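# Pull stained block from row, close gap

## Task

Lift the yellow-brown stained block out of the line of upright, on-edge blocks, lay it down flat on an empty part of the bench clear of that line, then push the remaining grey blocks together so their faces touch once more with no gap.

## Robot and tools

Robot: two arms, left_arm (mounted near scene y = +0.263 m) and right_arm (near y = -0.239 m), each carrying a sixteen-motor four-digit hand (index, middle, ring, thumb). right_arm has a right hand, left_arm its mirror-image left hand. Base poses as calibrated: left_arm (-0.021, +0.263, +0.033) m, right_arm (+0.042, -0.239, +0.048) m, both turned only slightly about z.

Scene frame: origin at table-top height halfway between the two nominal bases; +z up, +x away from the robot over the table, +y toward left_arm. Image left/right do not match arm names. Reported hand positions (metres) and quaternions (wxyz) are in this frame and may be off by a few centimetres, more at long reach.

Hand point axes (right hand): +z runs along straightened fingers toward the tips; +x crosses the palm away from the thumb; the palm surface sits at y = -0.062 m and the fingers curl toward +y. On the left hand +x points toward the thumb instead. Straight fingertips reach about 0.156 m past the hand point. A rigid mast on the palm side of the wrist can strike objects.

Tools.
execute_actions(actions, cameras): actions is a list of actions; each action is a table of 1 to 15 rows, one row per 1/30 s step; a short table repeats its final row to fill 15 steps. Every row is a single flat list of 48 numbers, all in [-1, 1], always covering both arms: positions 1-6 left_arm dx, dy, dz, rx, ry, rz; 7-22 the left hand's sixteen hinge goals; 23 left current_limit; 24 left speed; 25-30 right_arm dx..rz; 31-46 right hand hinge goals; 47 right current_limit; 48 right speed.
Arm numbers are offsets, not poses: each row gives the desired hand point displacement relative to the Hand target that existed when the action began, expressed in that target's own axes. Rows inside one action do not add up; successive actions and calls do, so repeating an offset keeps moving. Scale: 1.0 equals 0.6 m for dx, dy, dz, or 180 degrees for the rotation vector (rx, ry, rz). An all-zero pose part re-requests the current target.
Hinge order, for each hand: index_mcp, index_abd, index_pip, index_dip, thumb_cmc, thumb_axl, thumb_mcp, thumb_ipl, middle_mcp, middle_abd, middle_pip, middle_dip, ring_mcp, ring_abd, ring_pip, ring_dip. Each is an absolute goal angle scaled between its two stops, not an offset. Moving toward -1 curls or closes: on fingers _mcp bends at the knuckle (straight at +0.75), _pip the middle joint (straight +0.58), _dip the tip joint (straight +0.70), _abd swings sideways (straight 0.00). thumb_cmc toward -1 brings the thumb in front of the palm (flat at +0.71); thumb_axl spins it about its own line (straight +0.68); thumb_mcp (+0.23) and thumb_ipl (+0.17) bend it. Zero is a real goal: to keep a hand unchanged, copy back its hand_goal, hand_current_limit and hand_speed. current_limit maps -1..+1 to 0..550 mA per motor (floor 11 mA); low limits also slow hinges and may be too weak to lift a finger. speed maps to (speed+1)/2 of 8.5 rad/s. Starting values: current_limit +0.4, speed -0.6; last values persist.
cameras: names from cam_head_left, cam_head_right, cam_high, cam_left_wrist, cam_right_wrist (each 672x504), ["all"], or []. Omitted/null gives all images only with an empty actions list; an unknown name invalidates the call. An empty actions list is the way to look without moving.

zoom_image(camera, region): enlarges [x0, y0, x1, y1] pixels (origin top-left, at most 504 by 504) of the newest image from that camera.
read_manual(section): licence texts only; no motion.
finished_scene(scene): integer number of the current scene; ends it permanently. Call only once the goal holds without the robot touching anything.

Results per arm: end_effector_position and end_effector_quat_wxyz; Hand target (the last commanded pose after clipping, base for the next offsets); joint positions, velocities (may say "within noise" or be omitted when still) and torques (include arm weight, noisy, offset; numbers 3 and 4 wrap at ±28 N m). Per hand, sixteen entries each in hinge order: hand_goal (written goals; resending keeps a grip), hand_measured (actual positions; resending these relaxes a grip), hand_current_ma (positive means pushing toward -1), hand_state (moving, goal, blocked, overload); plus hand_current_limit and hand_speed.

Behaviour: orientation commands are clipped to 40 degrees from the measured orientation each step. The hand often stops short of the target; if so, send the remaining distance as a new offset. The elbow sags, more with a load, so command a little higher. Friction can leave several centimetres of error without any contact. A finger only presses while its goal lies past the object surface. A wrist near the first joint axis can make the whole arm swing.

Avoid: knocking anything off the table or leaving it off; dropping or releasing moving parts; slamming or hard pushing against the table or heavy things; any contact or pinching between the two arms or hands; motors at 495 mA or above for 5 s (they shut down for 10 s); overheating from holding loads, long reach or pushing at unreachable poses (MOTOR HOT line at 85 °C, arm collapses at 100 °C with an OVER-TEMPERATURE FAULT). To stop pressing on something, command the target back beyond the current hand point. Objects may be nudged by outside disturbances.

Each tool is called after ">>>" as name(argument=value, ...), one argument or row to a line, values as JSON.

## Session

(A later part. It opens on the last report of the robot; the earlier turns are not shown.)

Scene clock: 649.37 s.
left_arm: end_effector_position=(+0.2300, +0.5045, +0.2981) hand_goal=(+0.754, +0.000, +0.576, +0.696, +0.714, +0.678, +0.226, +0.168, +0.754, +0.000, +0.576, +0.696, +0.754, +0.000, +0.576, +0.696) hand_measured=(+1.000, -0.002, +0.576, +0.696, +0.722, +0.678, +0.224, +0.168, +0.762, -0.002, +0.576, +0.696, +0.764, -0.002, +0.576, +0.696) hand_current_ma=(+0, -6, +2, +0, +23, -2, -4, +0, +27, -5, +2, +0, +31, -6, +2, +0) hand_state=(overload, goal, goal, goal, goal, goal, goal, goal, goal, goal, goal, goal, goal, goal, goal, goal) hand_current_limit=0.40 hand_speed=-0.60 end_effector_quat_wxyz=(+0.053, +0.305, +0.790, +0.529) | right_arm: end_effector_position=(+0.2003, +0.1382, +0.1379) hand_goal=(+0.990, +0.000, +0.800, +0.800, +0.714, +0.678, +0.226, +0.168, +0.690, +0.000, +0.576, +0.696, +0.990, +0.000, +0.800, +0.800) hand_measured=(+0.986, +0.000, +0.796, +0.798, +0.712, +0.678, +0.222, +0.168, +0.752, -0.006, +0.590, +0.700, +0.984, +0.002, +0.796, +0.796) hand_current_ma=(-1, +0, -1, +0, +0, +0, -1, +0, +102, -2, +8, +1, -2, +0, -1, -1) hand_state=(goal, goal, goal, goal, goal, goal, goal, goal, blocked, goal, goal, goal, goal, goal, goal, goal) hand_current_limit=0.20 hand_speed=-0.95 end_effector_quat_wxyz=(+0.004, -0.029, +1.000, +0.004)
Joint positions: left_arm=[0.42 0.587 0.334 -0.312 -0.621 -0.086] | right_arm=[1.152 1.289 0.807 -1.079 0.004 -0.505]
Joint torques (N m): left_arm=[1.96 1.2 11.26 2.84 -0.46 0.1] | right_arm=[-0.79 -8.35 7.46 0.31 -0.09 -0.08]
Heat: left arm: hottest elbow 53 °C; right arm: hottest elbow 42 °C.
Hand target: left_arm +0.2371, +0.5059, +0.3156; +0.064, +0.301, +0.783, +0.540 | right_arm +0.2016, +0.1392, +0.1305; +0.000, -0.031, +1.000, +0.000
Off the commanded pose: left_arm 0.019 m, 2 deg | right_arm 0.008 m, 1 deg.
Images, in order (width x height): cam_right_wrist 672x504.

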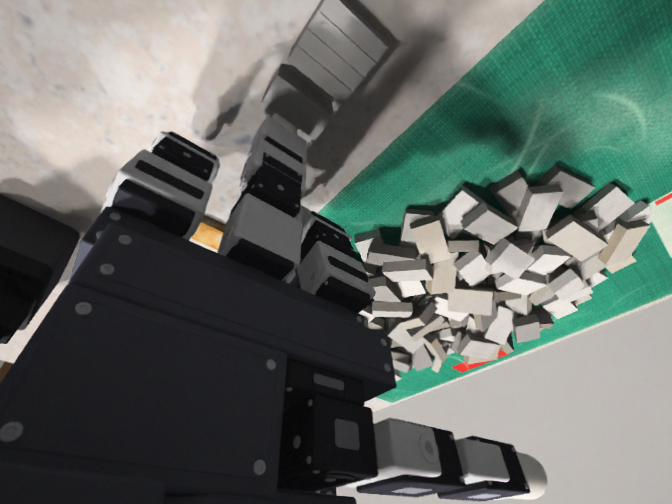

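>>> execute_actions(
  actions=[
    [[0,0,0,0,0,0,0.754,0,0.576,0.696,0.714,0.678,0.226,0.168,0.754,0,0.576,0.696,0.754,0,0.576,0.696,0.4,-0.6,0,0,0,0,0,0,0.99,0,0.8,0.8,0.714,0.678,0.226,0.168,0.66,0,0.576,0.696,0.99,0,0.8,0.8,0.2,-0.95]],
  ],
  cameras=["cam_right_wrist"],
)

>>> zoom_image(
  camera="cam_right_wrist",
  region=[200, 0, 440, 180],
)

Scene clock: 655.87 s.
left_arm: end_effector_position=(+0.2300, +0.5045, +0.2981) hand_goal=(+0.754, +0.000, +0.576, +0.696, +0.714, +0.678, +0.226, +0.168, +0.754, +0.000, +0.576, +0.696, +0.754, +0.000, +0.576, +0.696) hand_measured=(+1.000, -0.002, +0.576, +0.696, +0.722, +0.678, +0.224, +0.168, +0.762, -0.002, +0.576, +0.696, +0.764, -0.002, +0.576, +0.696) hand_current_ma=(+0, -6, +2, +0, +23, -2, -4, +0, +27, -5, +2, +0, +31, -6, +2, +0) hand_state=(overload, goal, goal, goal, goal, goal, goal, goal, goal, goal, goal, goal, goal, goal, goal, goal) hand_current_limit=0.40 hand_speed=-0.60 end_effector_quat_wxyz=(+0.053, +0.305, +0.790, +0.529) | right_arm: end_effector_position=(+0.2003, +0.1382, +0.1379) hand_goal=(+0.990, +0.000, +0.800, +0.800, +0.714, +0.678, +0.226, +0.168, +0.660, +0.000, +0.576, +0.696, +0.990, +0.000, +0.800, +0.800) hand_measured=(+0.986, +0.000, +0.796, +0.798, +0.712, +0.678, +0.222, +0.168, +0.746, -0.006, +0.596, +0.702, +0.984, +0.002, +0.796, +0.796) hand_current_ma=(-1, +0, -1, +0, +0, +0, -1, +0, +176, -2, +14, +2, -2, +0, -1, -1) hand_state=(goal, goal, goal, goal, goal, goal, goal, goal, blocked, goal, blocked, goal, goal, goal, goal, goal) hand_current_limit=0.20 hand_speed=-0.95 end_effector_quat_wxyz=(+0.004, -0.029, +1.000, +0.004)
Joint positions: left_arm=[0.42 0.587 0.334 -0.312 -0.621 -0.086] | right_arm=[1.152 1.289 0.807 -1.079 0.004 -0.505]
Joint torques (N m): left_arm=[1.96 1.14 11.26 2.84 -0.47 0.11] | right_arm=[-0.85 -8.29 7.43 0.29 -0.1 -0.09]
Heat: left arm: hottest elbow 53 °C; right arm: hottest elbow 42 °C.
Hand target: left_arm +0.2371, +0.5059, +0.3156; +0.064, +0.301, +0.783, +0.540 | right_arm +0.2016, +0.1391, +0.1305; +0.000, -0.031, +1.000, +0.000
Off the commanded pose: left_arm 0.019 m, 2 deg | right_arm 0.008 m, 1 deg.
Images, in order (width x height): cam_right_wrist 672x504.

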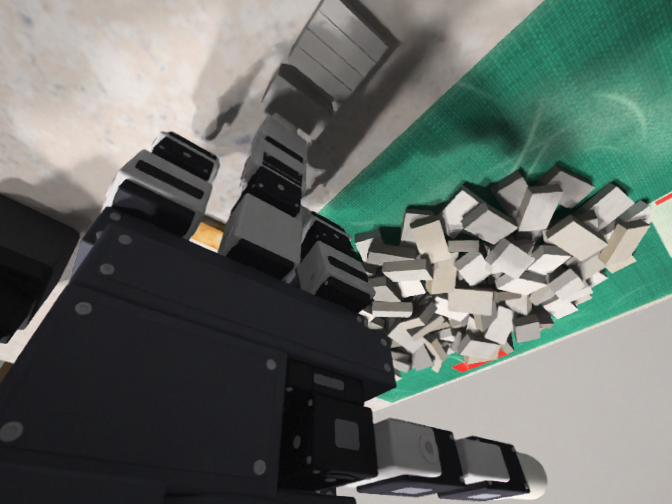

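Scaled by 2.100 from the camera's 672x504 image, which has a finer 960x720 frame.

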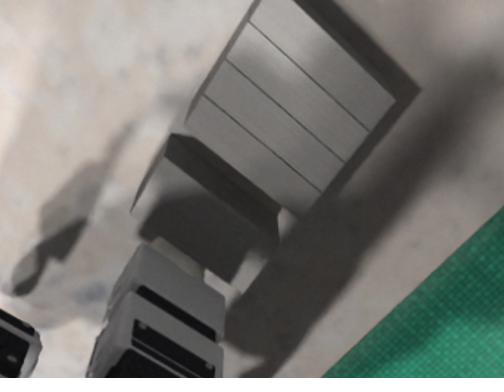

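>>> zoom_image(
  camera="cam_right_wrist",
  region=[250, 50, 350, 150],
)

Scaled by 5.040 from the camera's 672x504 image, which has a finer 960x720 frame.

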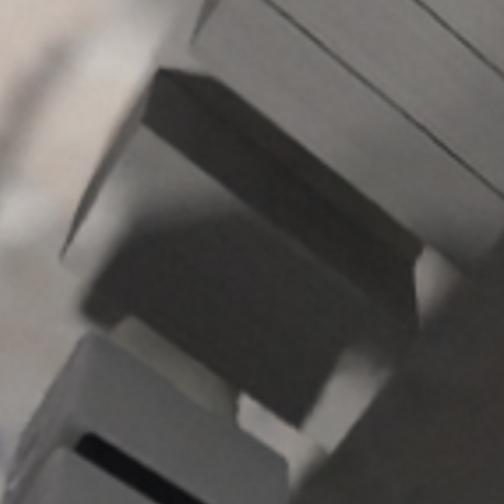

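>>> execute_actions(
  actions=[],
)

>>> zoom_image(
  camera="cam_head_left",
  region=[280, 380, 480, 504],
)

>>> zoom_image(
  camera="cam_high",
  region=[200, 200, 500, 430],
)

Scene clock: 688.63 s.
left_arm: end_effector_position=(+0.2300, +0.5045, +0.2981) hand_goal=(+0.754, +0.000, +0.576, +0.696, +0.714, +0.678, +0.226, +0.168, +0.754, +0.000, +0.576, +0.696, +0.754, +0.000, +0.576, +0.696) hand_measured=(+1.000, -0.002, +0.576, +0.696, +0.722, +0.678, +0.224, +0.168, +0.762, -0.002, +0.576, +0.696, +0.764, -0.002, +0.576, +0.696) hand_current_ma=(+0, -6, +2, +0, +23, -2, -4, +0, +27, -5, +2, +0, +31, -6, +2, +0) hand_state=(overload, goal, goal, goal, goal, goal, goal, goal, goal, goal, goal, goal, goal, goal, goal, goal) hand_current_limit=0.40 hand_speed=-0.60 end_effector_quat_wxyz=(+0.053, +0.305, +0.790, +0.529) | right_arm: end_effector_position=(+0.2003, +0.1382, +0.1379) hand_goal=(+0.990, +0.000, +0.800, +0.800, +0.714, +0.678, +0.226, +0.168, +0.660, +0.000, +0.576, +0.696, +0.990, +0.000, +0.800, +0.800) hand_measured=(+0.986, +0.000, +0.796, +0.798, +0.712, +0.678, +0.222, +0.168, +0.746, -0.006, +0.596, +0.702, +0.984, +0.002, +0.796, +0.796) hand_current_ma=(-1, +0, -1, +0, +0, +0, -1, +0, +176, -2, +14, +2, -2, +0, -1, -1) hand_state=(goal, goal, goal, goal, goal, goal, goal, goal, blocked, goal, blocked, goal, goal, goal, goal, goal) hand_current_limit=0.20 hand_speed=-0.95 end_effector_quat_wxyz=(+0.004, -0.029, +1.000, +0.004)
Joint positions: left_arm=[0.42 0.587 0.334 -0.312 -0.621 -0.086] | right_arm=[1.152 1.289 0.807 -1.079 0.004 -0.505]
Joint velocities: within noise
Joint torques (N m): left_arm=[1.9 1.2 11.26 2.81 -0.47 0.1] | right_arm=[-0.91 -8.18 7.45 0.29 -0.09 -0.08]
Heat: left arm: hottest elbow 53 °C; right arm: hottest elbow 42 °C.
Hand target: left_arm +0.2371, +0.5059, +0.3156; +0.064, +0.301, +0.783, +0.540 | right_arm +0.2016, +0.1391, +0.1305; +0.000, -0.031, +1.000, +0.000
Off the commanded pose: left_arm 0.019 m, 2 deg | right_arm 0.008 m, 1 deg.

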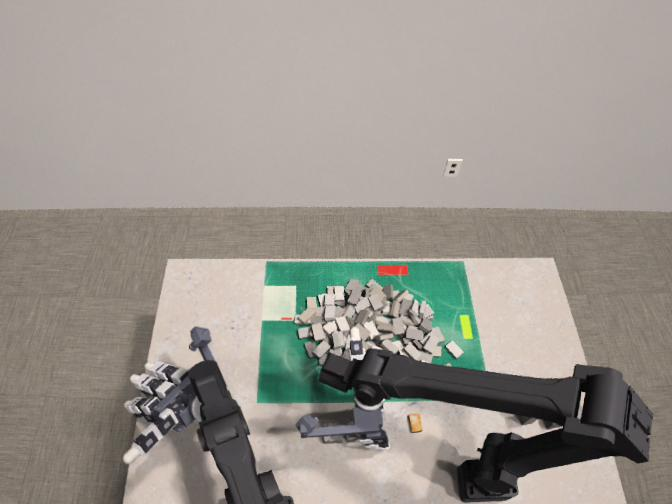

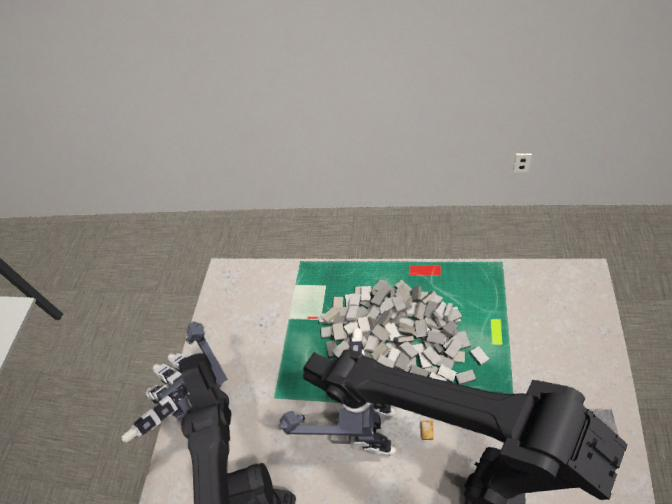

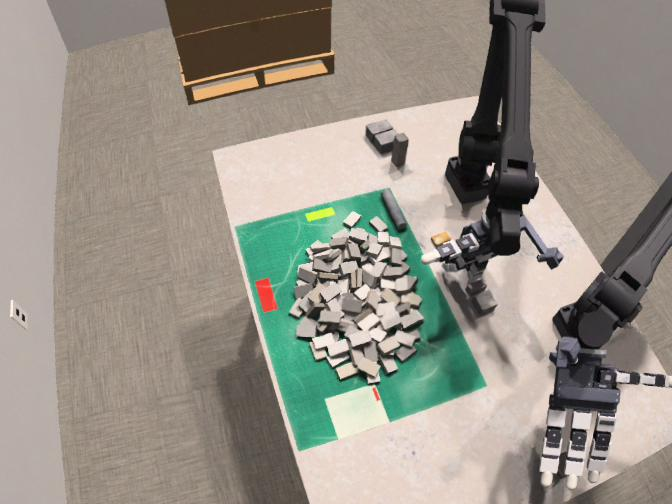

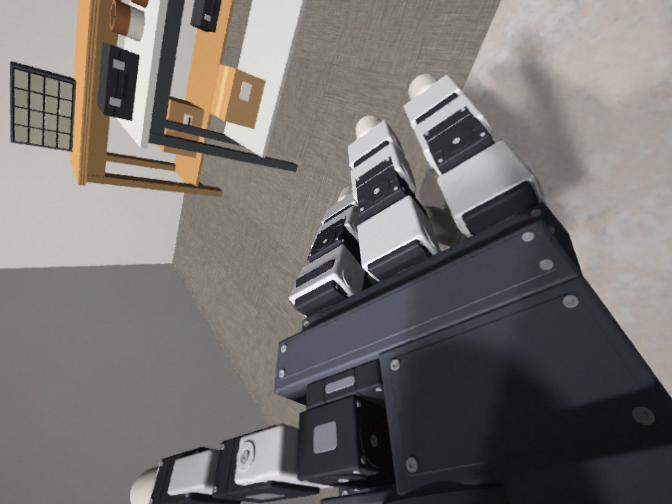

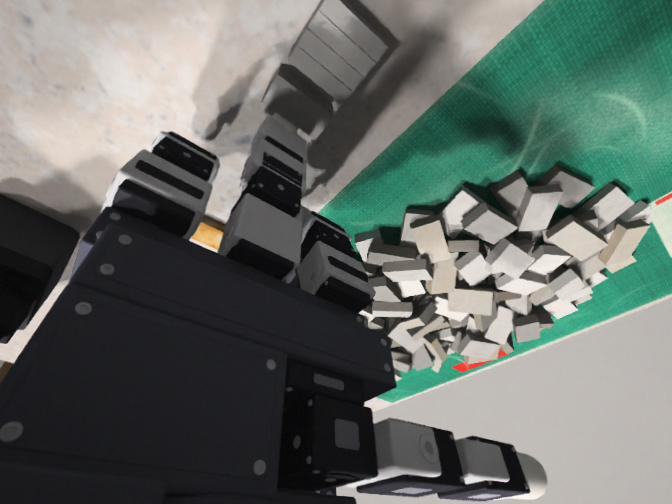

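Scaled by 2.520 from the camera's 672x504 image, which has a finer 960x720 frame.

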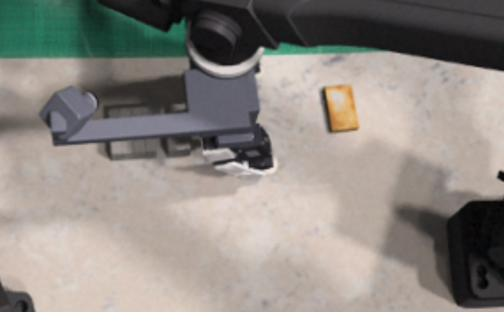

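Scaled by 1.680 from the camera's 672x504 image, which has a finer 960x720 frame.

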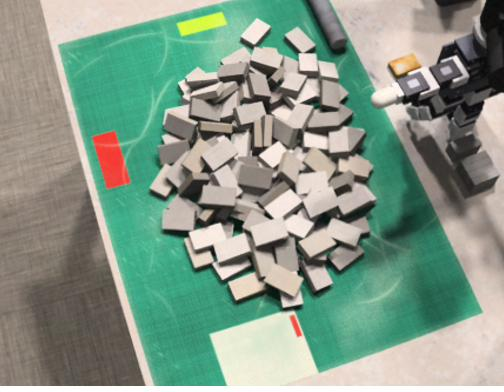

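>>> zoom_image(
  camera="cam_high",
  region=[420, 240, 520, 330],
)

>>> zoom_image(
  camera="cam_head_left",
  region=[310, 410, 400, 460],
)

Scaled by 5.040 from the camera's 672x504 image, which has a finer 960x720 frame.

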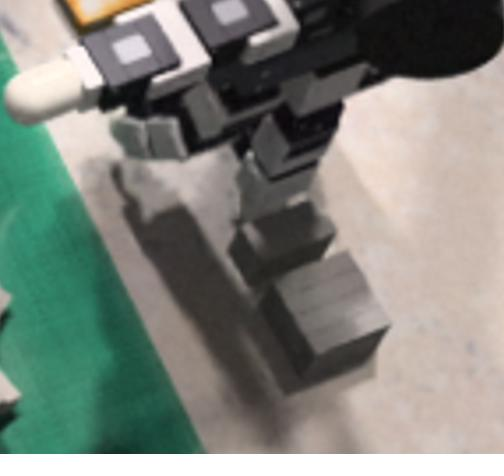

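Scaled by 5.600 from the camera's 672x504 image, which has a finer 960x720 frame.

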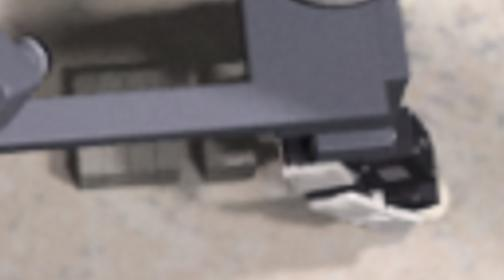

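>>> execute_actions(
  actions=[
    [[0,0,0,0,0,0,0.754,0,0.576,0.696,0.714,0.678,0.226,0.168,0.754,0,0.576,0.696,0.754,0,0.576,0.696,0.4,-0.6,0,0,0,0,0,0,0.99,0,0.8,0.8,0.714,0.678,0.226,0.168,0.63,0,0.576,0.696,0.99,0,0.8,0.8,0.2,-0.95]],
  ],
  cameras=["cam_right_wrist","cam_high"],
)

>>> zoom_image(
  camera="cam_right_wrist",
  region=[250, 50, 350, 150],
)

>>> zoom_image(
  camera="cam_high",
  region=[420, 240, 520, 330],
)

Scene clock: 707.53 s.
left_arm: end_effector_position=(+0.2300, +0.5045, +0.2981) hand_goal=(+0.754, +0.000, +0.576, +0.696, +0.714, +0.678, +0.226, +0.168, +0.754, +0.000, +0.576, +0.696, +0.754, +0.000, +0.576, +0.696) hand_measured=(+1.000, -0.002, +0.576, +0.696, +0.722, +0.678, +0.224, +0.168, +0.762, -0.002, +0.576, +0.696, +0.764, -0.002, +0.576, +0.696) hand_current_ma=(+0, -6, +2, +0, +23, -2, -4, +0, +27, -5, +2, +0, +31, -6, +2, +0) hand_state=(overload, goal, goal, goal, goal, goal, goal, goal, goal, goal, goal, goal, goal, goal, goal, goal) hand_current_limit=0.40 hand_speed=-0.60 end_effector_quat_wxyz=(+0.053, +0.305, +0.790, +0.529) | right_arm: end_effector_position=(+0.2003, +0.1382, +0.1379) hand_goal=(+0.990, +0.000, +0.800, +0.800, +0.714, +0.678, +0.226, +0.168, +0.630, +0.000, +0.576, +0.696, +0.990, +0.000, +0.800, +0.800) hand_measured=(+0.986, +0.000, +0.796, +0.798, +0.712, +0.678, +0.222, +0.168, +0.736, -0.006, +0.604, +0.706, +0.984, +0.002, +0.796, +0.796) hand_current_ma=(-1, +0, -1, +0, +0, +0, -1, +0, +255, -2, +23, +4, -2, +0, -1, -1) hand_state=(goal, goal, goal, goal, goal, goal, goal, goal, blocked, goal, blocked, goal, goal, goal, goal, goal) hand_current_limit=0.20 hand_speed=-0.95 end_effector_quat_wxyz=(+0.004, -0.029, +1.000, +0.004)
Joint positions: left_arm=[0.42 0.587 0.334 -0.312 -0.621 -0.086] | right_arm=[1.152 1.289 0.807 -1.079 0.004 -0.505]
Joint torques (N m): left_arm=[1.9 1.08 11.25 2.8 -0.47 0.11] | right_arm=[-0.73 -8.06 7.45 0.31 -0.09 -0.08]
Heat: left arm: hottest elbow 53 °C; right arm: hottest elbow 42 °C.
Hand target: left_arm +0.2371, +0.5059, +0.3156; +0.064, +0.301, +0.783, +0.540 | right_arm +0.2016, +0.1391, +0.1305; +0.000, -0.031, +1.000, +0.000
Off the commanded pose: left_arm 0.019 m, 2 deg | right_arm 0.008 m, 1 deg.
Images, in order (width x height): cam_high 672x504, cam_right_wrist 672x504.

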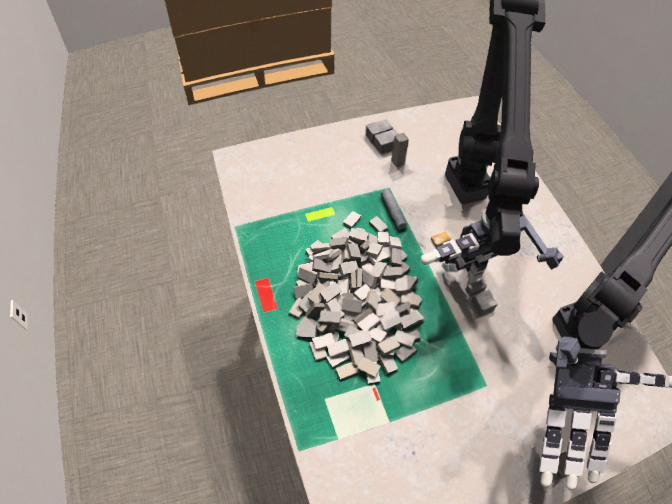

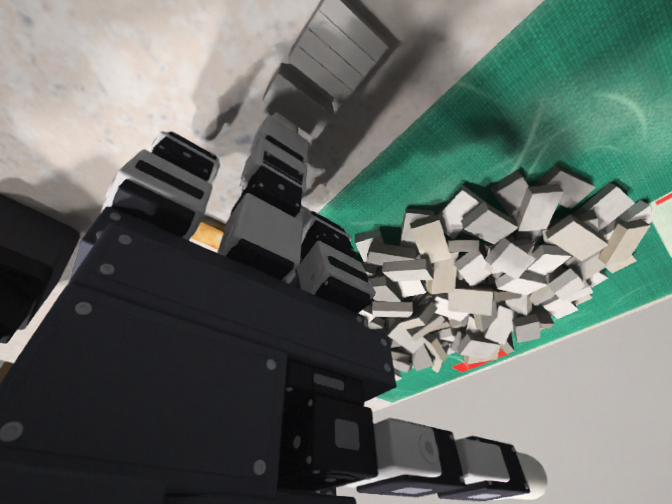

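Scaled by 5.040 from the camera's 672x504 image, which has a finer 960x720 frame.

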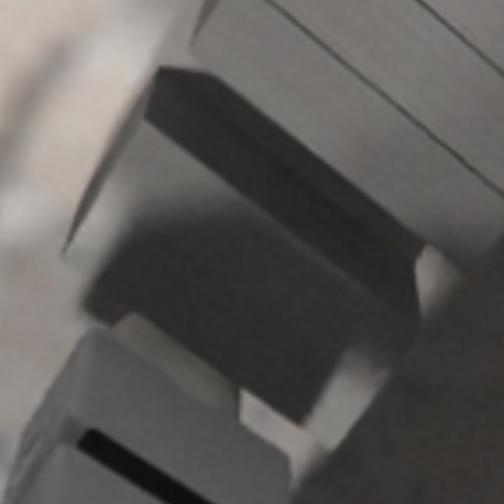

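Scaled by 5.040 from the camera's 672x504 image, which has a finer 960x720 frame.

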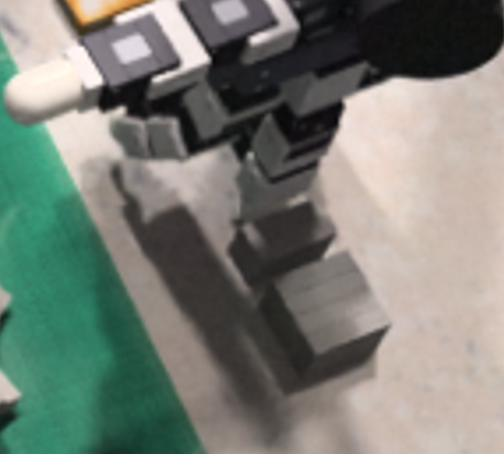

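>>> execute_actions(
  actions=[
    [[0,0,0,0,0,0,0.754,0,0.576,0.696,0.714,0.678,0.226,0.168,0.754,0,0.576,0.696,0.754,0,0.576,0.696,0.4,-0.6,0,0,0,0,0,0,0.99,0,0.8,0.8,0.714,0.678,0.226,0.168,0.73,0,0.576,0.696,0.99,0,0.8,0.8,0.2,-0.95]],
    [[0,0,0,0,0,0,0.754,0,0.576,0.696,0.714,0.678,0.226,0.168,0.754,0,0.576,0.696,0.754,0,0.576,0.696,0.4,-0.6,0,0,0,0,0,0,0.99,0,0.8,0.8,0.714,0.678,0.226,0.168,0.95,0,0.576,0.696,0.99,0,0.8,0.8,0.2,-0.8]],
  ],
  cameras=["cam_right_wrist","cam_high","cam_head_left"],
)

>>> zoom_image(
  camera="cam_right_wrist",
  region=[230, 30, 350, 150],
)

>>> zoom_image(
  camera="cam_high",
  region=[420, 240, 520, 330],
)

>>> zoom_image(
  camera="cam_head_left",
  region=[310, 400, 410, 470],
)

Scene clock: 736.03 s.
left_arm: end_effector_position=(+0.2300, +0.5045, +0.2981) hand_goal=(+0.754, +0.000, +0.576, +0.696, +0.714, +0.678, +0.226, +0.168, +0.754, +0.000, +0.576, +0.696, +0.754, +0.000, +0.576, +0.696) hand_measured=(+1.000, -0.002, +0.576, +0.696, +0.722, +0.678, +0.224, +0.168, +0.762, -0.002, +0.576, +0.696, +0.764, -0.002, +0.576, +0.696) hand_current_ma=(+0, -6, +2, +0, +23, -2, -4, +0, +27, -5, +2, +0, +31, -6, +2, +0) hand_state=(overload, goal, goal, goal, goal, goal, goal, goal, goal, goal, goal, goal, goal, goal, goal, goal) hand_current_limit=0.40 hand_speed=-0.60 end_effector_quat_wxyz=(+0.053, +0.305, +0.790, +0.529) | right_arm: end_effector_position=(+0.2002, +0.1382, +0.1379) hand_goal=(+0.990, +0.000, +0.800, +0.800, +0.714, +0.678, +0.226, +0.168, +0.950, +0.000, +0.576, +0.696, +0.990, +0.000, +0.800, +0.800) hand_measured=(+0.986, +0.000, +0.796, +0.798, +0.712, +0.678, +0.222, +0.168, +0.942, -0.002, +0.578, +0.698, +0.984, +0.002, +0.796, +0.796) hand_current_ma=(-1, +0, -1, +0, +0, +0, -1, +0, -4, +0, +0, +0, -2, +0, -1, -1) hand_state=(goal, goal, goal, goal, goal, goal, goal, goal, goal, goal, goal, goal, goal, goal, goal, goal) hand_current_limit=0.20 hand_speed=-0.80 end_effector_quat_wxyz=(+0.004, -0.029, +1.000, +0.004)
Joint positions: left_arm=[0.42 0.587 0.334 -0.312 -0.621 -0.086] | right_arm=[1.152 1.289 0.807 -1.079 0.003 -0.505]
Joint torques (N m): left_arm=[1.96 1.14 11.22 2.85 -0.46 0.1] | right_arm=[-0.85 -8.41 7.46 0.27 -0.08 -0.08]
Heat: left arm: hottest elbow 54 °C; right arm: hottest elbow 42 °C.
Hand target: left_arm +0.2371, +0.5059, +0.3156; +0.064, +0.301, +0.783, +0.540 | right_arm +0.2016, +0.1392, +0.1306; +0.000, -0.031, +1.000, +0.000
Off the commanded pose: left_arm 0.019 m, 2 deg | right_arm 0.008 m, 1 deg.
Images, in order (width x height): cam_head_left 672x504, cam_high 672x504, cam_right_wrist 672x504.

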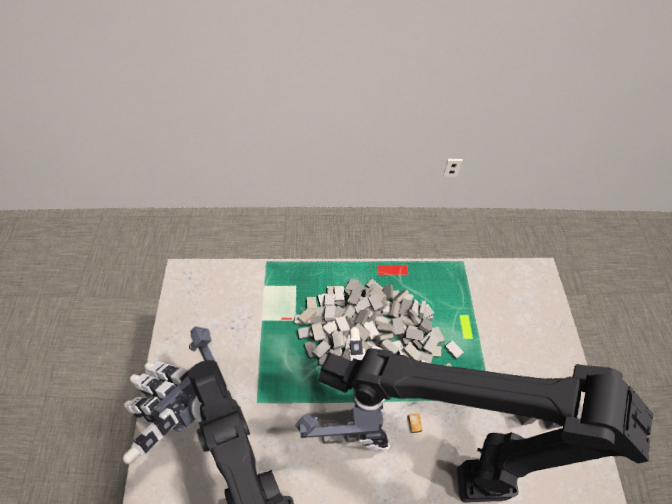

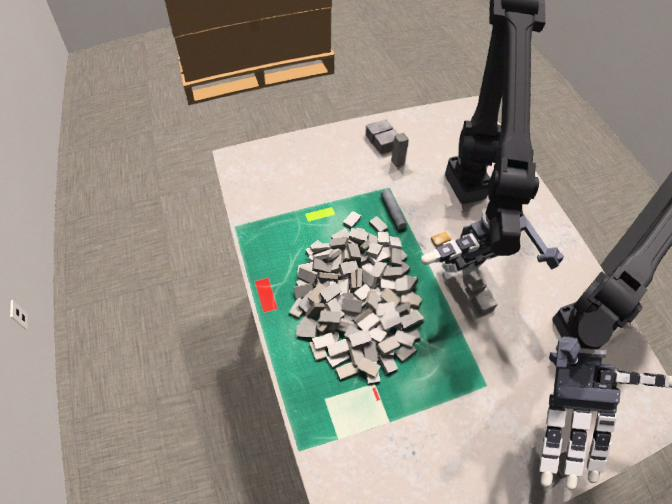

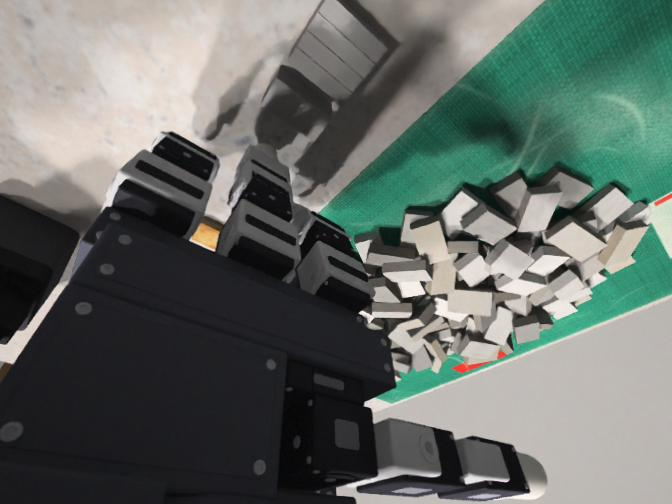

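Scaled by 4.200 from the camera's 672x504 image, which has a finer 960x720 frame.

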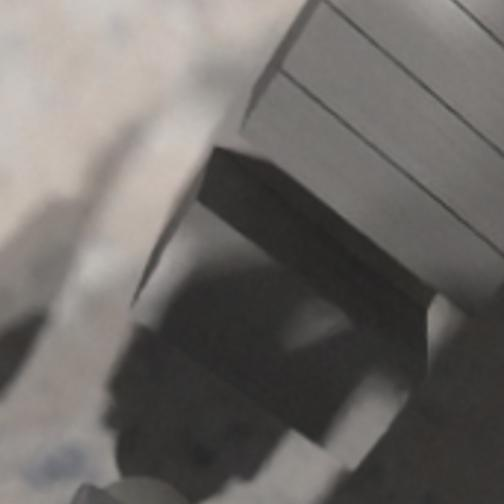

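Scaled by 5.040 from the camera's 672x504 image, which has a finer 960x720 frame.

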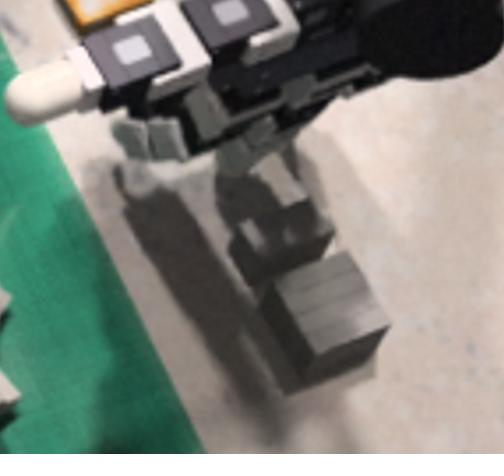

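Scaled by 5.040 from the camera's 672x504 image, which has a finer 960x720 frame.

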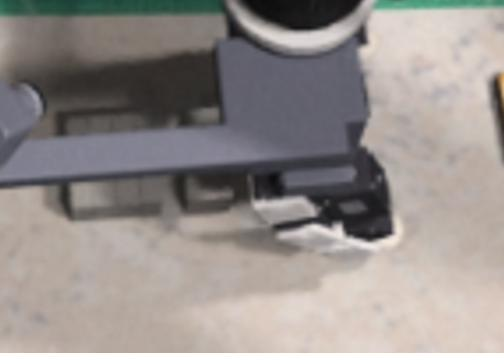

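>>> execute_actions(
  actions=[
    [[0,0,0,0,0,0,0.754,0,0.576,0.696,0.714,0.678,0.226,0.168,0.754,0,0.576,0.696,0.754,0,0.576,0.696,0.4,-0.6,0,0,0,0,0,0,0.99,0,0.8,0.8,0.714,0.678,0.226,0.168,0.95,0,0.576,0.334,0.99,0,0.8,0.8,0.2,-0.8]],
    [[0,0,0,0,0,0,0.754,0,0.576,0.696,0.714,0.678,0.226,0.168,0.754,0,0.576,0.696,0.754,0,0.576,0.696,0.4,-0.6,0,0,0,0,0,0,0.99,0,0.8,0.8,0.714,0.678,0.226,0.168,0.86,0,0.576,0.334,0.99,0,0.8,0.8,0.2,-0.9]],
  ],
  cameras=["cam_right_wrist"],
)

>>> zoom_image(
  camera="cam_right_wrist",
  region=[230, 30, 350, 150],
)

Scene clock: 782.23 s.
left_arm: end_effector_position=(+0.2300, +0.5045, +0.2981) hand_goal=(+0.754, +0.000, +0.576, +0.696, +0.714, +0.678, +0.226, +0.168, +0.754, +0.000, +0.576, +0.696, +0.754, +0.000, +0.576, +0.696) hand_measured=(+1.000, -0.002, +0.576, +0.696, +0.722, +0.678, +0.224, +0.168, +0.762, -0.002, +0.576, +0.696, +0.764, -0.002, +0.576, +0.696) hand_current_ma=(+0, -6, +2, +0, +23, -2, -4, +0, +27, -5, +2, +0, +31, -6, +2, +0) hand_state=(overload, goal, goal, goal, goal, goal, goal, goal, goal, goal, goal, goal, goal, goal, goal, goal) hand_current_limit=0.40 hand_speed=-0.60 end_effector_quat_wxyz=(+0.053, +0.305, +0.790, +0.529) | right_arm: end_effector_position=(+0.2002, +0.1382, +0.1379) hand_goal=(+0.990, +0.000, +0.800, +0.800, +0.714, +0.678, +0.226, +0.168, +0.860, +0.000, +0.576, +0.334, +0.990, +0.000, +0.800, +0.800) hand_measured=(+0.986, +0.000, +0.796, +0.798, +0.712, +0.678, +0.222, +0.168, +0.874, -0.002, +0.578, +0.336, +0.984, +0.002, +0.796, +0.796) hand_current_ma=(-1, +0, -1, +0, +0, +0, -1, +0, +7, +0, +0, +0, -2, +0, -1, -1) hand_state=(goal, goal, goal, goal, goal, goal, goal, goal, goal, goal, goal, goal, goal, goal, goal, goal) hand_current_limit=0.20 hand_speed=-0.90 end_effector_quat_wxyz=(+0.004, -0.029, +1.000, +0.004)
Joint positions: left_arm=[0.42 0.587 0.334 -0.312 -0.621 -0.086] | right_arm=[1.152 1.289 0.807 -1.079 0.003 -0.505]
Joint torques (N m): left_arm=[1.9 1.14 11.23 2.82 -0.46 0.11] | right_arm=[-0.91 -8.29 7.42 0.31 -0.08 -0.09]
Heat: left arm: hottest elbow 54 °C; right arm: hottest elbow 42 °C.
Hand target: left_arm +0.2371, +0.5059, +0.3156; +0.064, +0.301, +0.783, +0.540 | right_arm +0.2016, +0.1392, +0.1306; +0.000, -0.031, +1.000, +0.000
Off the commanded pose: left_arm 0.019 m, 2 deg | right_arm 0.008 m, 1 deg.
Images, in order (width x height): cam_right_wrist 672x504.

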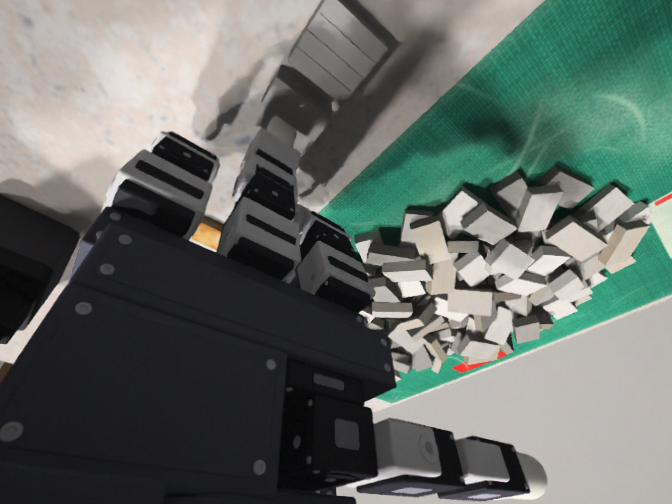

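Scaled by 4.200 from the camera's 672x504 image, which has a finer 960x720 frame.

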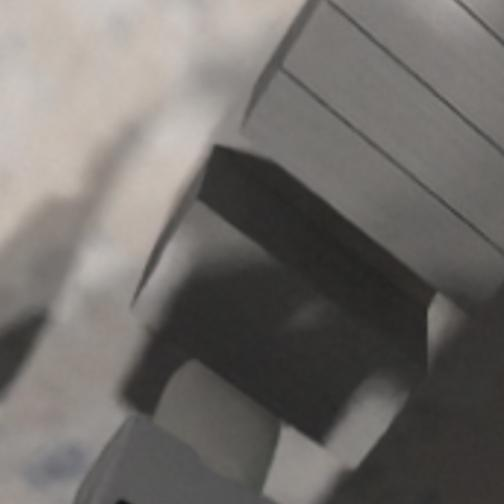

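>>> execute_actions(
  actions=[
    [[0,0,0,0,0,0,0.754,0,0.576,0.696,0.714,0.678,0.226,0.168,0.754,0,0.576,0.696,0.754,0,0.576,0.696,0.4,-0.6,0,0,0,0,0,0,0.99,0,0.8,0.8,0.714,0.678,0.226,0.168,0.82,0,0.576,0.334,0.99,0,0.8,0.8,0.2,-0.95]],
  ],
  cameras=["cam_right_wrist"],
)

>>> zoom_image(
  camera="cam_right_wrist",
  region=[230, 30, 350, 150],
)

Scene clock: 793.70 s.
left_arm: end_effector_position=(+0.2300, +0.5045, +0.2981) hand_goal=(+0.754, +0.000, +0.576, +0.696, +0.714, +0.678, +0.226, +0.168, +0.754, +0.000, +0.576, +0.696, +0.754, +0.000, +0.576, +0.696) hand_measured=(+1.000, -0.002, +0.576, +0.696, +0.722, +0.678, +0.224, +0.168, +0.762, -0.002, +0.576, +0.696, +0.764, -0.002, +0.576, +0.696) hand_current_ma=(+0, -6, +2, +0, +23, -2, -4, +0, +27, -5, +2, +0, +31, -6, +2, +0) hand_state=(overload, goal, goal, goal, goal, goal, goal, goal, goal, goal, goal, goal, goal, goal, goal, goal) hand_current_limit=0.40 hand_speed=-0.60 end_effector_quat_wxyz=(+0.053, +0.305, +0.790, +0.529) | right_arm: end_effector_position=(+0.2002, +0.1382, +0.1379) hand_goal=(+0.990, +0.000, +0.800, +0.800, +0.714, +0.678, +0.226, +0.168, +0.820, +0.000, +0.576, +0.334, +0.990, +0.000, +0.800, +0.800) hand_measured=(+0.986, +0.000, +0.796, +0.798, +0.712, +0.678, +0.222, +0.168, +0.864, -0.004, +0.584, +0.336, +0.984, +0.002, +0.796, +0.796) hand_current_ma=(-1, +0, -1, +0, +0, +0, -1, +0, +55, -1, +3, +0, -2, +0, -1, -1) hand_state=(goal, goal, goal, goal, goal, goal, goal, goal, blocked, goal, goal, goal, goal, goal, goal, goal) hand_current_limit=0.20 hand_speed=-0.95 end_effector_quat_wxyz=(+0.004, -0.029, +1.000, +0.004)
Joint positions: left_arm=[0.42 0.587 0.334 -0.312 -0.621 -0.086] | right_arm=[1.152 1.289 0.807 -1.079 0.003 -0.505]
Joint torques (N m): left_arm=[1.96 1.2 11.26 2.81 -0.47 0.11] | right_arm=[-0.97 -8.29 7.43 0.28 -0.1 -0.08]
Heat: left arm: hottest elbow 54 °C; right arm: hottest elbow 42 °C.
Hand target: left_arm +0.2371, +0.5059, +0.3156; +0.064, +0.301, +0.783, +0.540 | right_arm +0.2016, +0.1392, +0.1306; +0.000, -0.031, +1.000, +0.000
Off the commanded pose: left_arm 0.019 m, 2 deg | right_arm 0.008 m, 1 deg.
Images, in order (width x height): cam_right_wrist 672x504.

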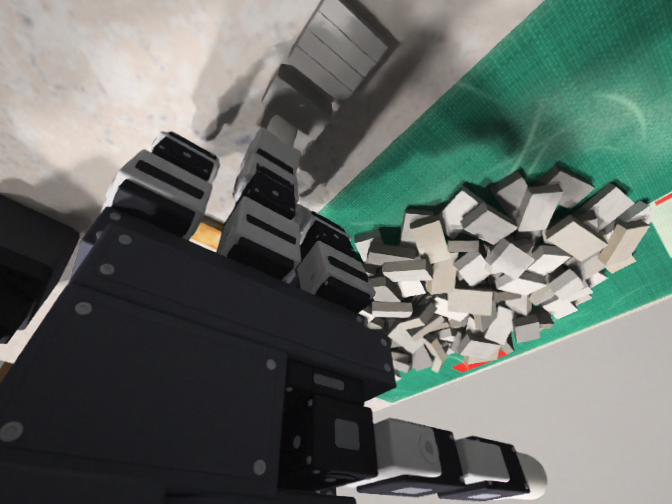

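Scaled by 4.200 from the camera's 672x504 image, which has a finer 960x720 frame.

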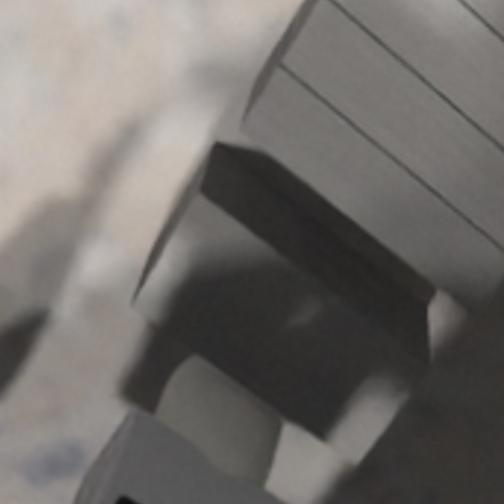

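>>> execute_actions(
  actions=[
    [[0,0,0,0,0,0,0.754,0,0.576,0.696,0.714,0.678,0.226,0.168,0.754,0,0.576,0.696,0.754,0,0.576,0.696,0.4,-0.6,0,0,0,0,0,0,0.99,0,0.8,0.8,0.714,0.678,0.226,0.168,0.76,0,0.576,0.334,0.99,0,0.8,0.8,0.2,-0.95]],
  ],
  cameras=["cam_right_wrist"],
)

>>> zoom_image(
  camera="cam_right_wrist",
  region=[230, 30, 350, 150],
)

Scene clock: 804.73 s.
left_arm: end_effector_position=(+0.2300, +0.5045, +0.2981) hand_goal=(+0.754, +0.000, +0.576, +0.696, +0.714, +0.678, +0.226, +0.168, +0.754, +0.000, +0.576, +0.696, +0.754, +0.000, +0.576, +0.696) hand_measured=(+1.000, -0.002, +0.576, +0.696, +0.722, +0.678, +0.224, +0.168, +0.762, -0.002, +0.576, +0.696, +0.764, -0.002, +0.576, +0.696) hand_current_ma=(+0, -6, +2, +0, +23, -2, -4, +0, +27, -5, +2, +0, +31, -6, +2, +0) hand_state=(overload, goal, goal, goal, goal, goal, goal, goal, goal, goal, goal, goal, goal, goal, goal, goal) hand_current_limit=0.40 hand_speed=-0.60 end_effector_quat_wxyz=(+0.053, +0.305, +0.790, +0.529) | right_arm: end_effector_position=(+0.2002, +0.1382, +0.1379) hand_goal=(+0.990, +0.000, +0.800, +0.800, +0.714, +0.678, +0.226, +0.168, +0.760, +0.000, +0.576, +0.334, +0.990, +0.000, +0.800, +0.800) hand_measured=(+0.986, +0.000, +0.796, +0.798, +0.712, +0.678, +0.222, +0.168, +0.848, -0.004, +0.596, +0.338, +0.984, +0.002, +0.796, +0.796) hand_current_ma=(-1, +0, -1, +0, +0, +0, -1, +0, +185, -1, +13, +1, -2, +0, -1, -1) hand_state=(goal, goal, goal, goal, goal, goal, goal, goal, blocked, goal, goal, goal, goal, goal, goal, goal) hand_current_limit=0.20 hand_speed=-0.95 end_effector_quat_wxyz=(+0.004, -0.029, +1.000, +0.004)
Joint positions: left_arm=[0.42 0.587 0.334 -0.312 -0.621 -0.086] | right_arm=[1.152 1.289 0.807 -1.079 0.003 -0.505]
Joint torques (N m): left_arm=[1.85 1.08 11.26 2.84 -0.46 0.11] | right_arm=[-1.03 -8.23 7.49 0.32 -0.09 -0.08]
Heat: left arm: hottest elbow 54 °C; right arm: hottest elbow 42 °C.
Hand target: left_arm +0.2371, +0.5059, +0.3156; +0.064, +0.301, +0.783, +0.540 | right_arm +0.2016, +0.1392, +0.1306; +0.000, -0.031, +1.000, +0.000
Off the commanded pose: left_arm 0.019 m, 2 deg | right_arm 0.008 m, 1 deg.
Images, in order (width x height): cam_right_wrist 672x504.

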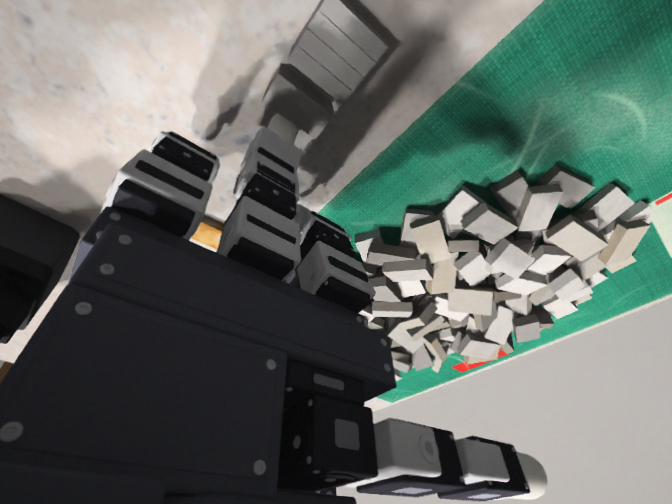

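Scaled by 4.200 from the camera's 672x504 image, which has a finer 960x720 frame.

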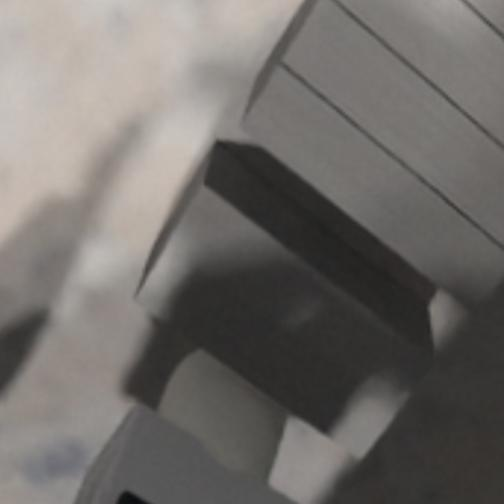

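>>> execute_actions(
  actions=[
    [[0,0,0,0,0,0,0.754,0,0.576,0.696,0.714,0.678,0.226,0.168,0.754,0,0.576,0.696,0.754,0,0.576,0.696,0.4,-0.6,0,0,0,0,0,0,0.99,0,0.8,0.8,0.714,0.678,0.226,0.168,0.87,0,0.576,0.334,0.99,0,0.8,0.8,0.2,-0.95]],
    [[0,0,0,0,0,0,0.754,0,0.576,0.696,0.714,0.678,0.226,0.168,0.754,0,0.576,0.696,0.754,0,0.576,0.696,0.4,-0.6,0,0,0,0,0,0,0.99,0,0.8,0.8,0.714,0.678,0.226,0.168,0.99,0,0.8,0.8,0.99,0,0.8,0.8,0.2,-0.7]],
  ],
  cameras=["cam_right_wrist","cam_high","cam_head_left","cam_head_right"],
)

>>> zoom_image(
  camera="cam_right_wrist",
  region=[240, 40, 340, 140],
)

>>> zoom_image(
  camera="cam_high",
  region=[450, 260, 510, 320],
)

>>> zoom_image(
  camera="cam_head_left",
  region=[315, 410, 375, 455],
)

>>> zoom_image(
  camera="cam_head_right",
  region=[300, 400, 380, 460],
)

Scene clock: 825.20 s.
left_arm: end_effector_position=(+0.2300, +0.5045, +0.2981) hand_goal=(+0.754, +0.000, +0.576, +0.696, +0.714, +0.678, +0.226, +0.168, +0.754, +0.000, +0.576, +0.696, +0.754, +0.000, +0.576, +0.696) hand_measured=(+1.000, -0.002, +0.576, +0.696, +0.722, +0.678, +0.224, +0.168, +0.762, -0.002, +0.576, +0.696, +0.764, -0.002, +0.576, +0.696) hand_current_ma=(+0, -6, +2, +0, +23, -2, -4, +0, +27, -5, +2, +0, +31, -6, +2, +0) hand_state=(overload, goal, goal, goal, goal, goal, goal, goal, goal, goal, goal, goal, goal, goal, goal, goal) hand_current_limit=0.40 hand_speed=-0.60 end_effector_quat_wxyz=(+0.053, +0.305, +0.790, +0.529) | right_arm: end_effector_position=(+0.2002, +0.1384, +0.1380) hand_goal=(+0.990, +0.000, +0.800, +0.800, +0.714, +0.678, +0.226, +0.168, +0.990, +0.000, +0.800, +0.800, +0.990, +0.000, +0.800, +0.800) hand_measured=(+0.986, +0.000, +0.796, +0.798, +0.712, +0.678, +0.222, +0.168, +0.980, -0.002, +0.794, +0.798, +0.984, +0.002, +0.796, +0.796) hand_current_ma=(-1, +0, -1, +0, +0, +0, -1, +0, -4, +0, -1, +0, -2, +0, -1, -1) hand_state=(goal, goal, goal, goal, goal, goal, goal, goal, goal, goal, goal, goal, goal, goal, goal, goal) hand_current_limit=0.20 hand_speed=-0.70 end_effector_quat_wxyz=(+0.004, -0.029, +1.000, +0.004)
Joint positions: left_arm=[0.42 0.587 0.334 -0.312 -0.621 -0.086] | right_arm=[1.152 1.289 0.807 -1.078 0.002 -0.505]
Joint torques (N m): left_arm=[1.96 1.08 11.25 2.84 -0.46 0.1] | right_arm=[-0.91 -8.35 7.46 0.27 -0.06 -0.08]
Heat: left arm: hottest elbow 54 °C; right arm: hottest elbow 42 °C.
Hand target: left_arm +0.2371, +0.5059, +0.3156; +0.064, +0.301, +0.783, +0.540 | right_arm +0.2015, +0.1392, +0.1306; +0.000, -0.031, +1.000, +0.000
Off the commanded pose: left_arm 0.019 m, 2 deg | right_arm 0.008 m, 1 deg.
Images, in order (width x height): cam_head_left 672x504, cam_head_right 672x504, cam_high 672x504, cam_right_wrist 672x504.

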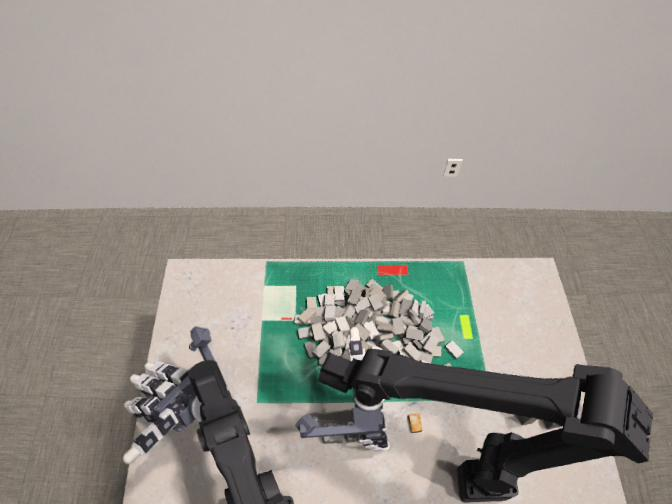

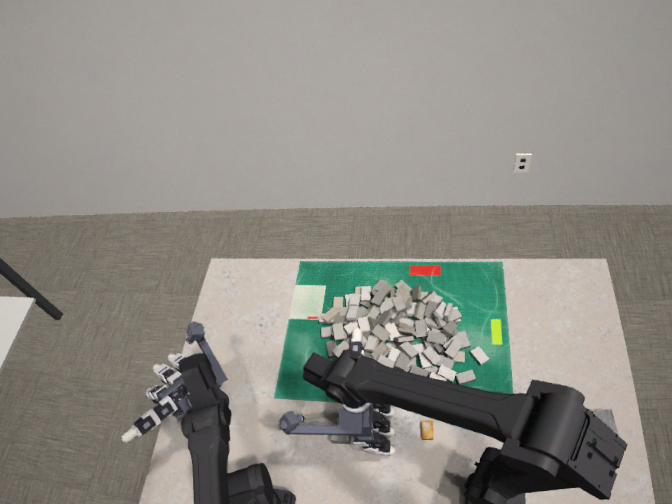

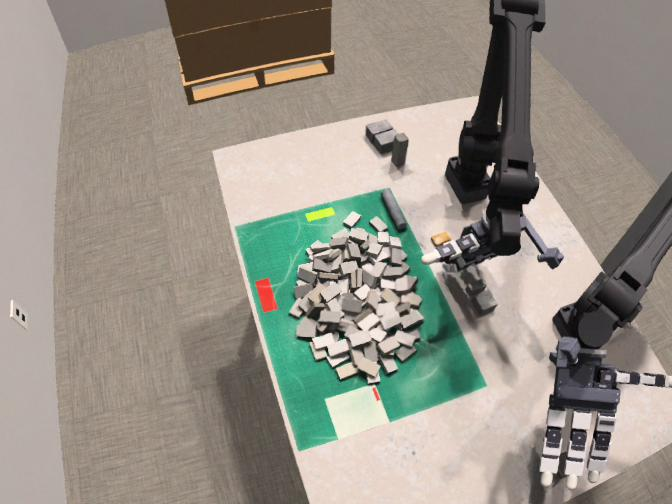

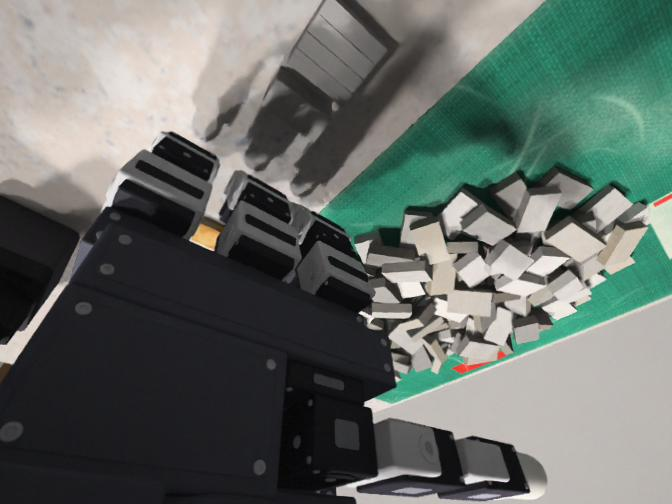

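Scaled by 5.040 from the camera's 672x504 image, which has a finer 960x720 frame.

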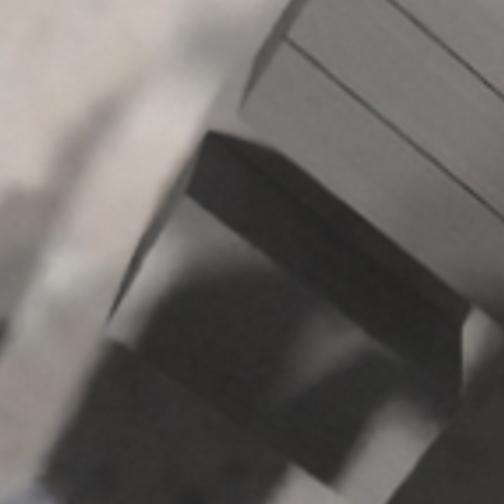

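Scaled by 8.400 from the camera's 672x504 image, which has a finer 960x720 frame.

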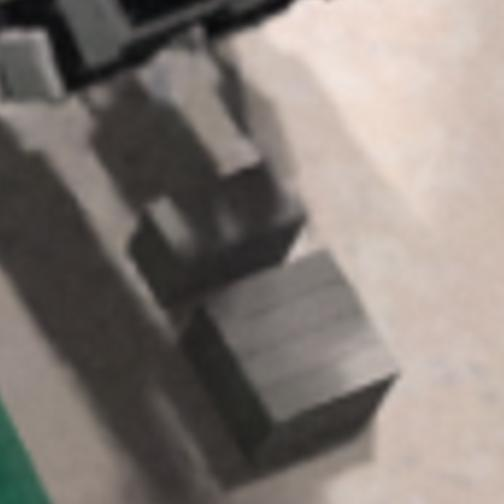

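Scaled by 8.400 from the camera's 672x504 image, which has a finer 960x720 frame.

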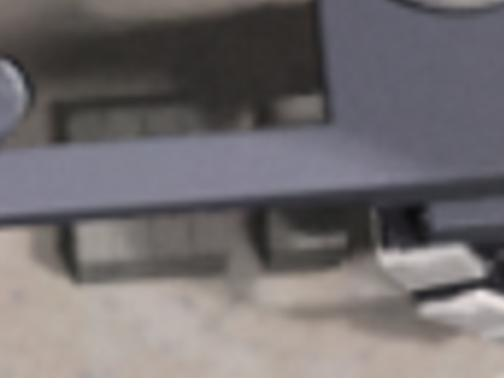

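Scaled by 6.300 from the camera's 672x504 image, which has a finer 960x720 frame.

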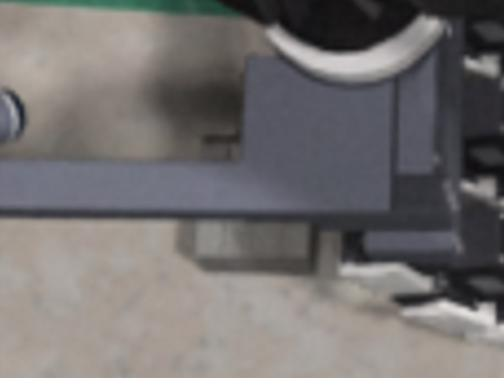

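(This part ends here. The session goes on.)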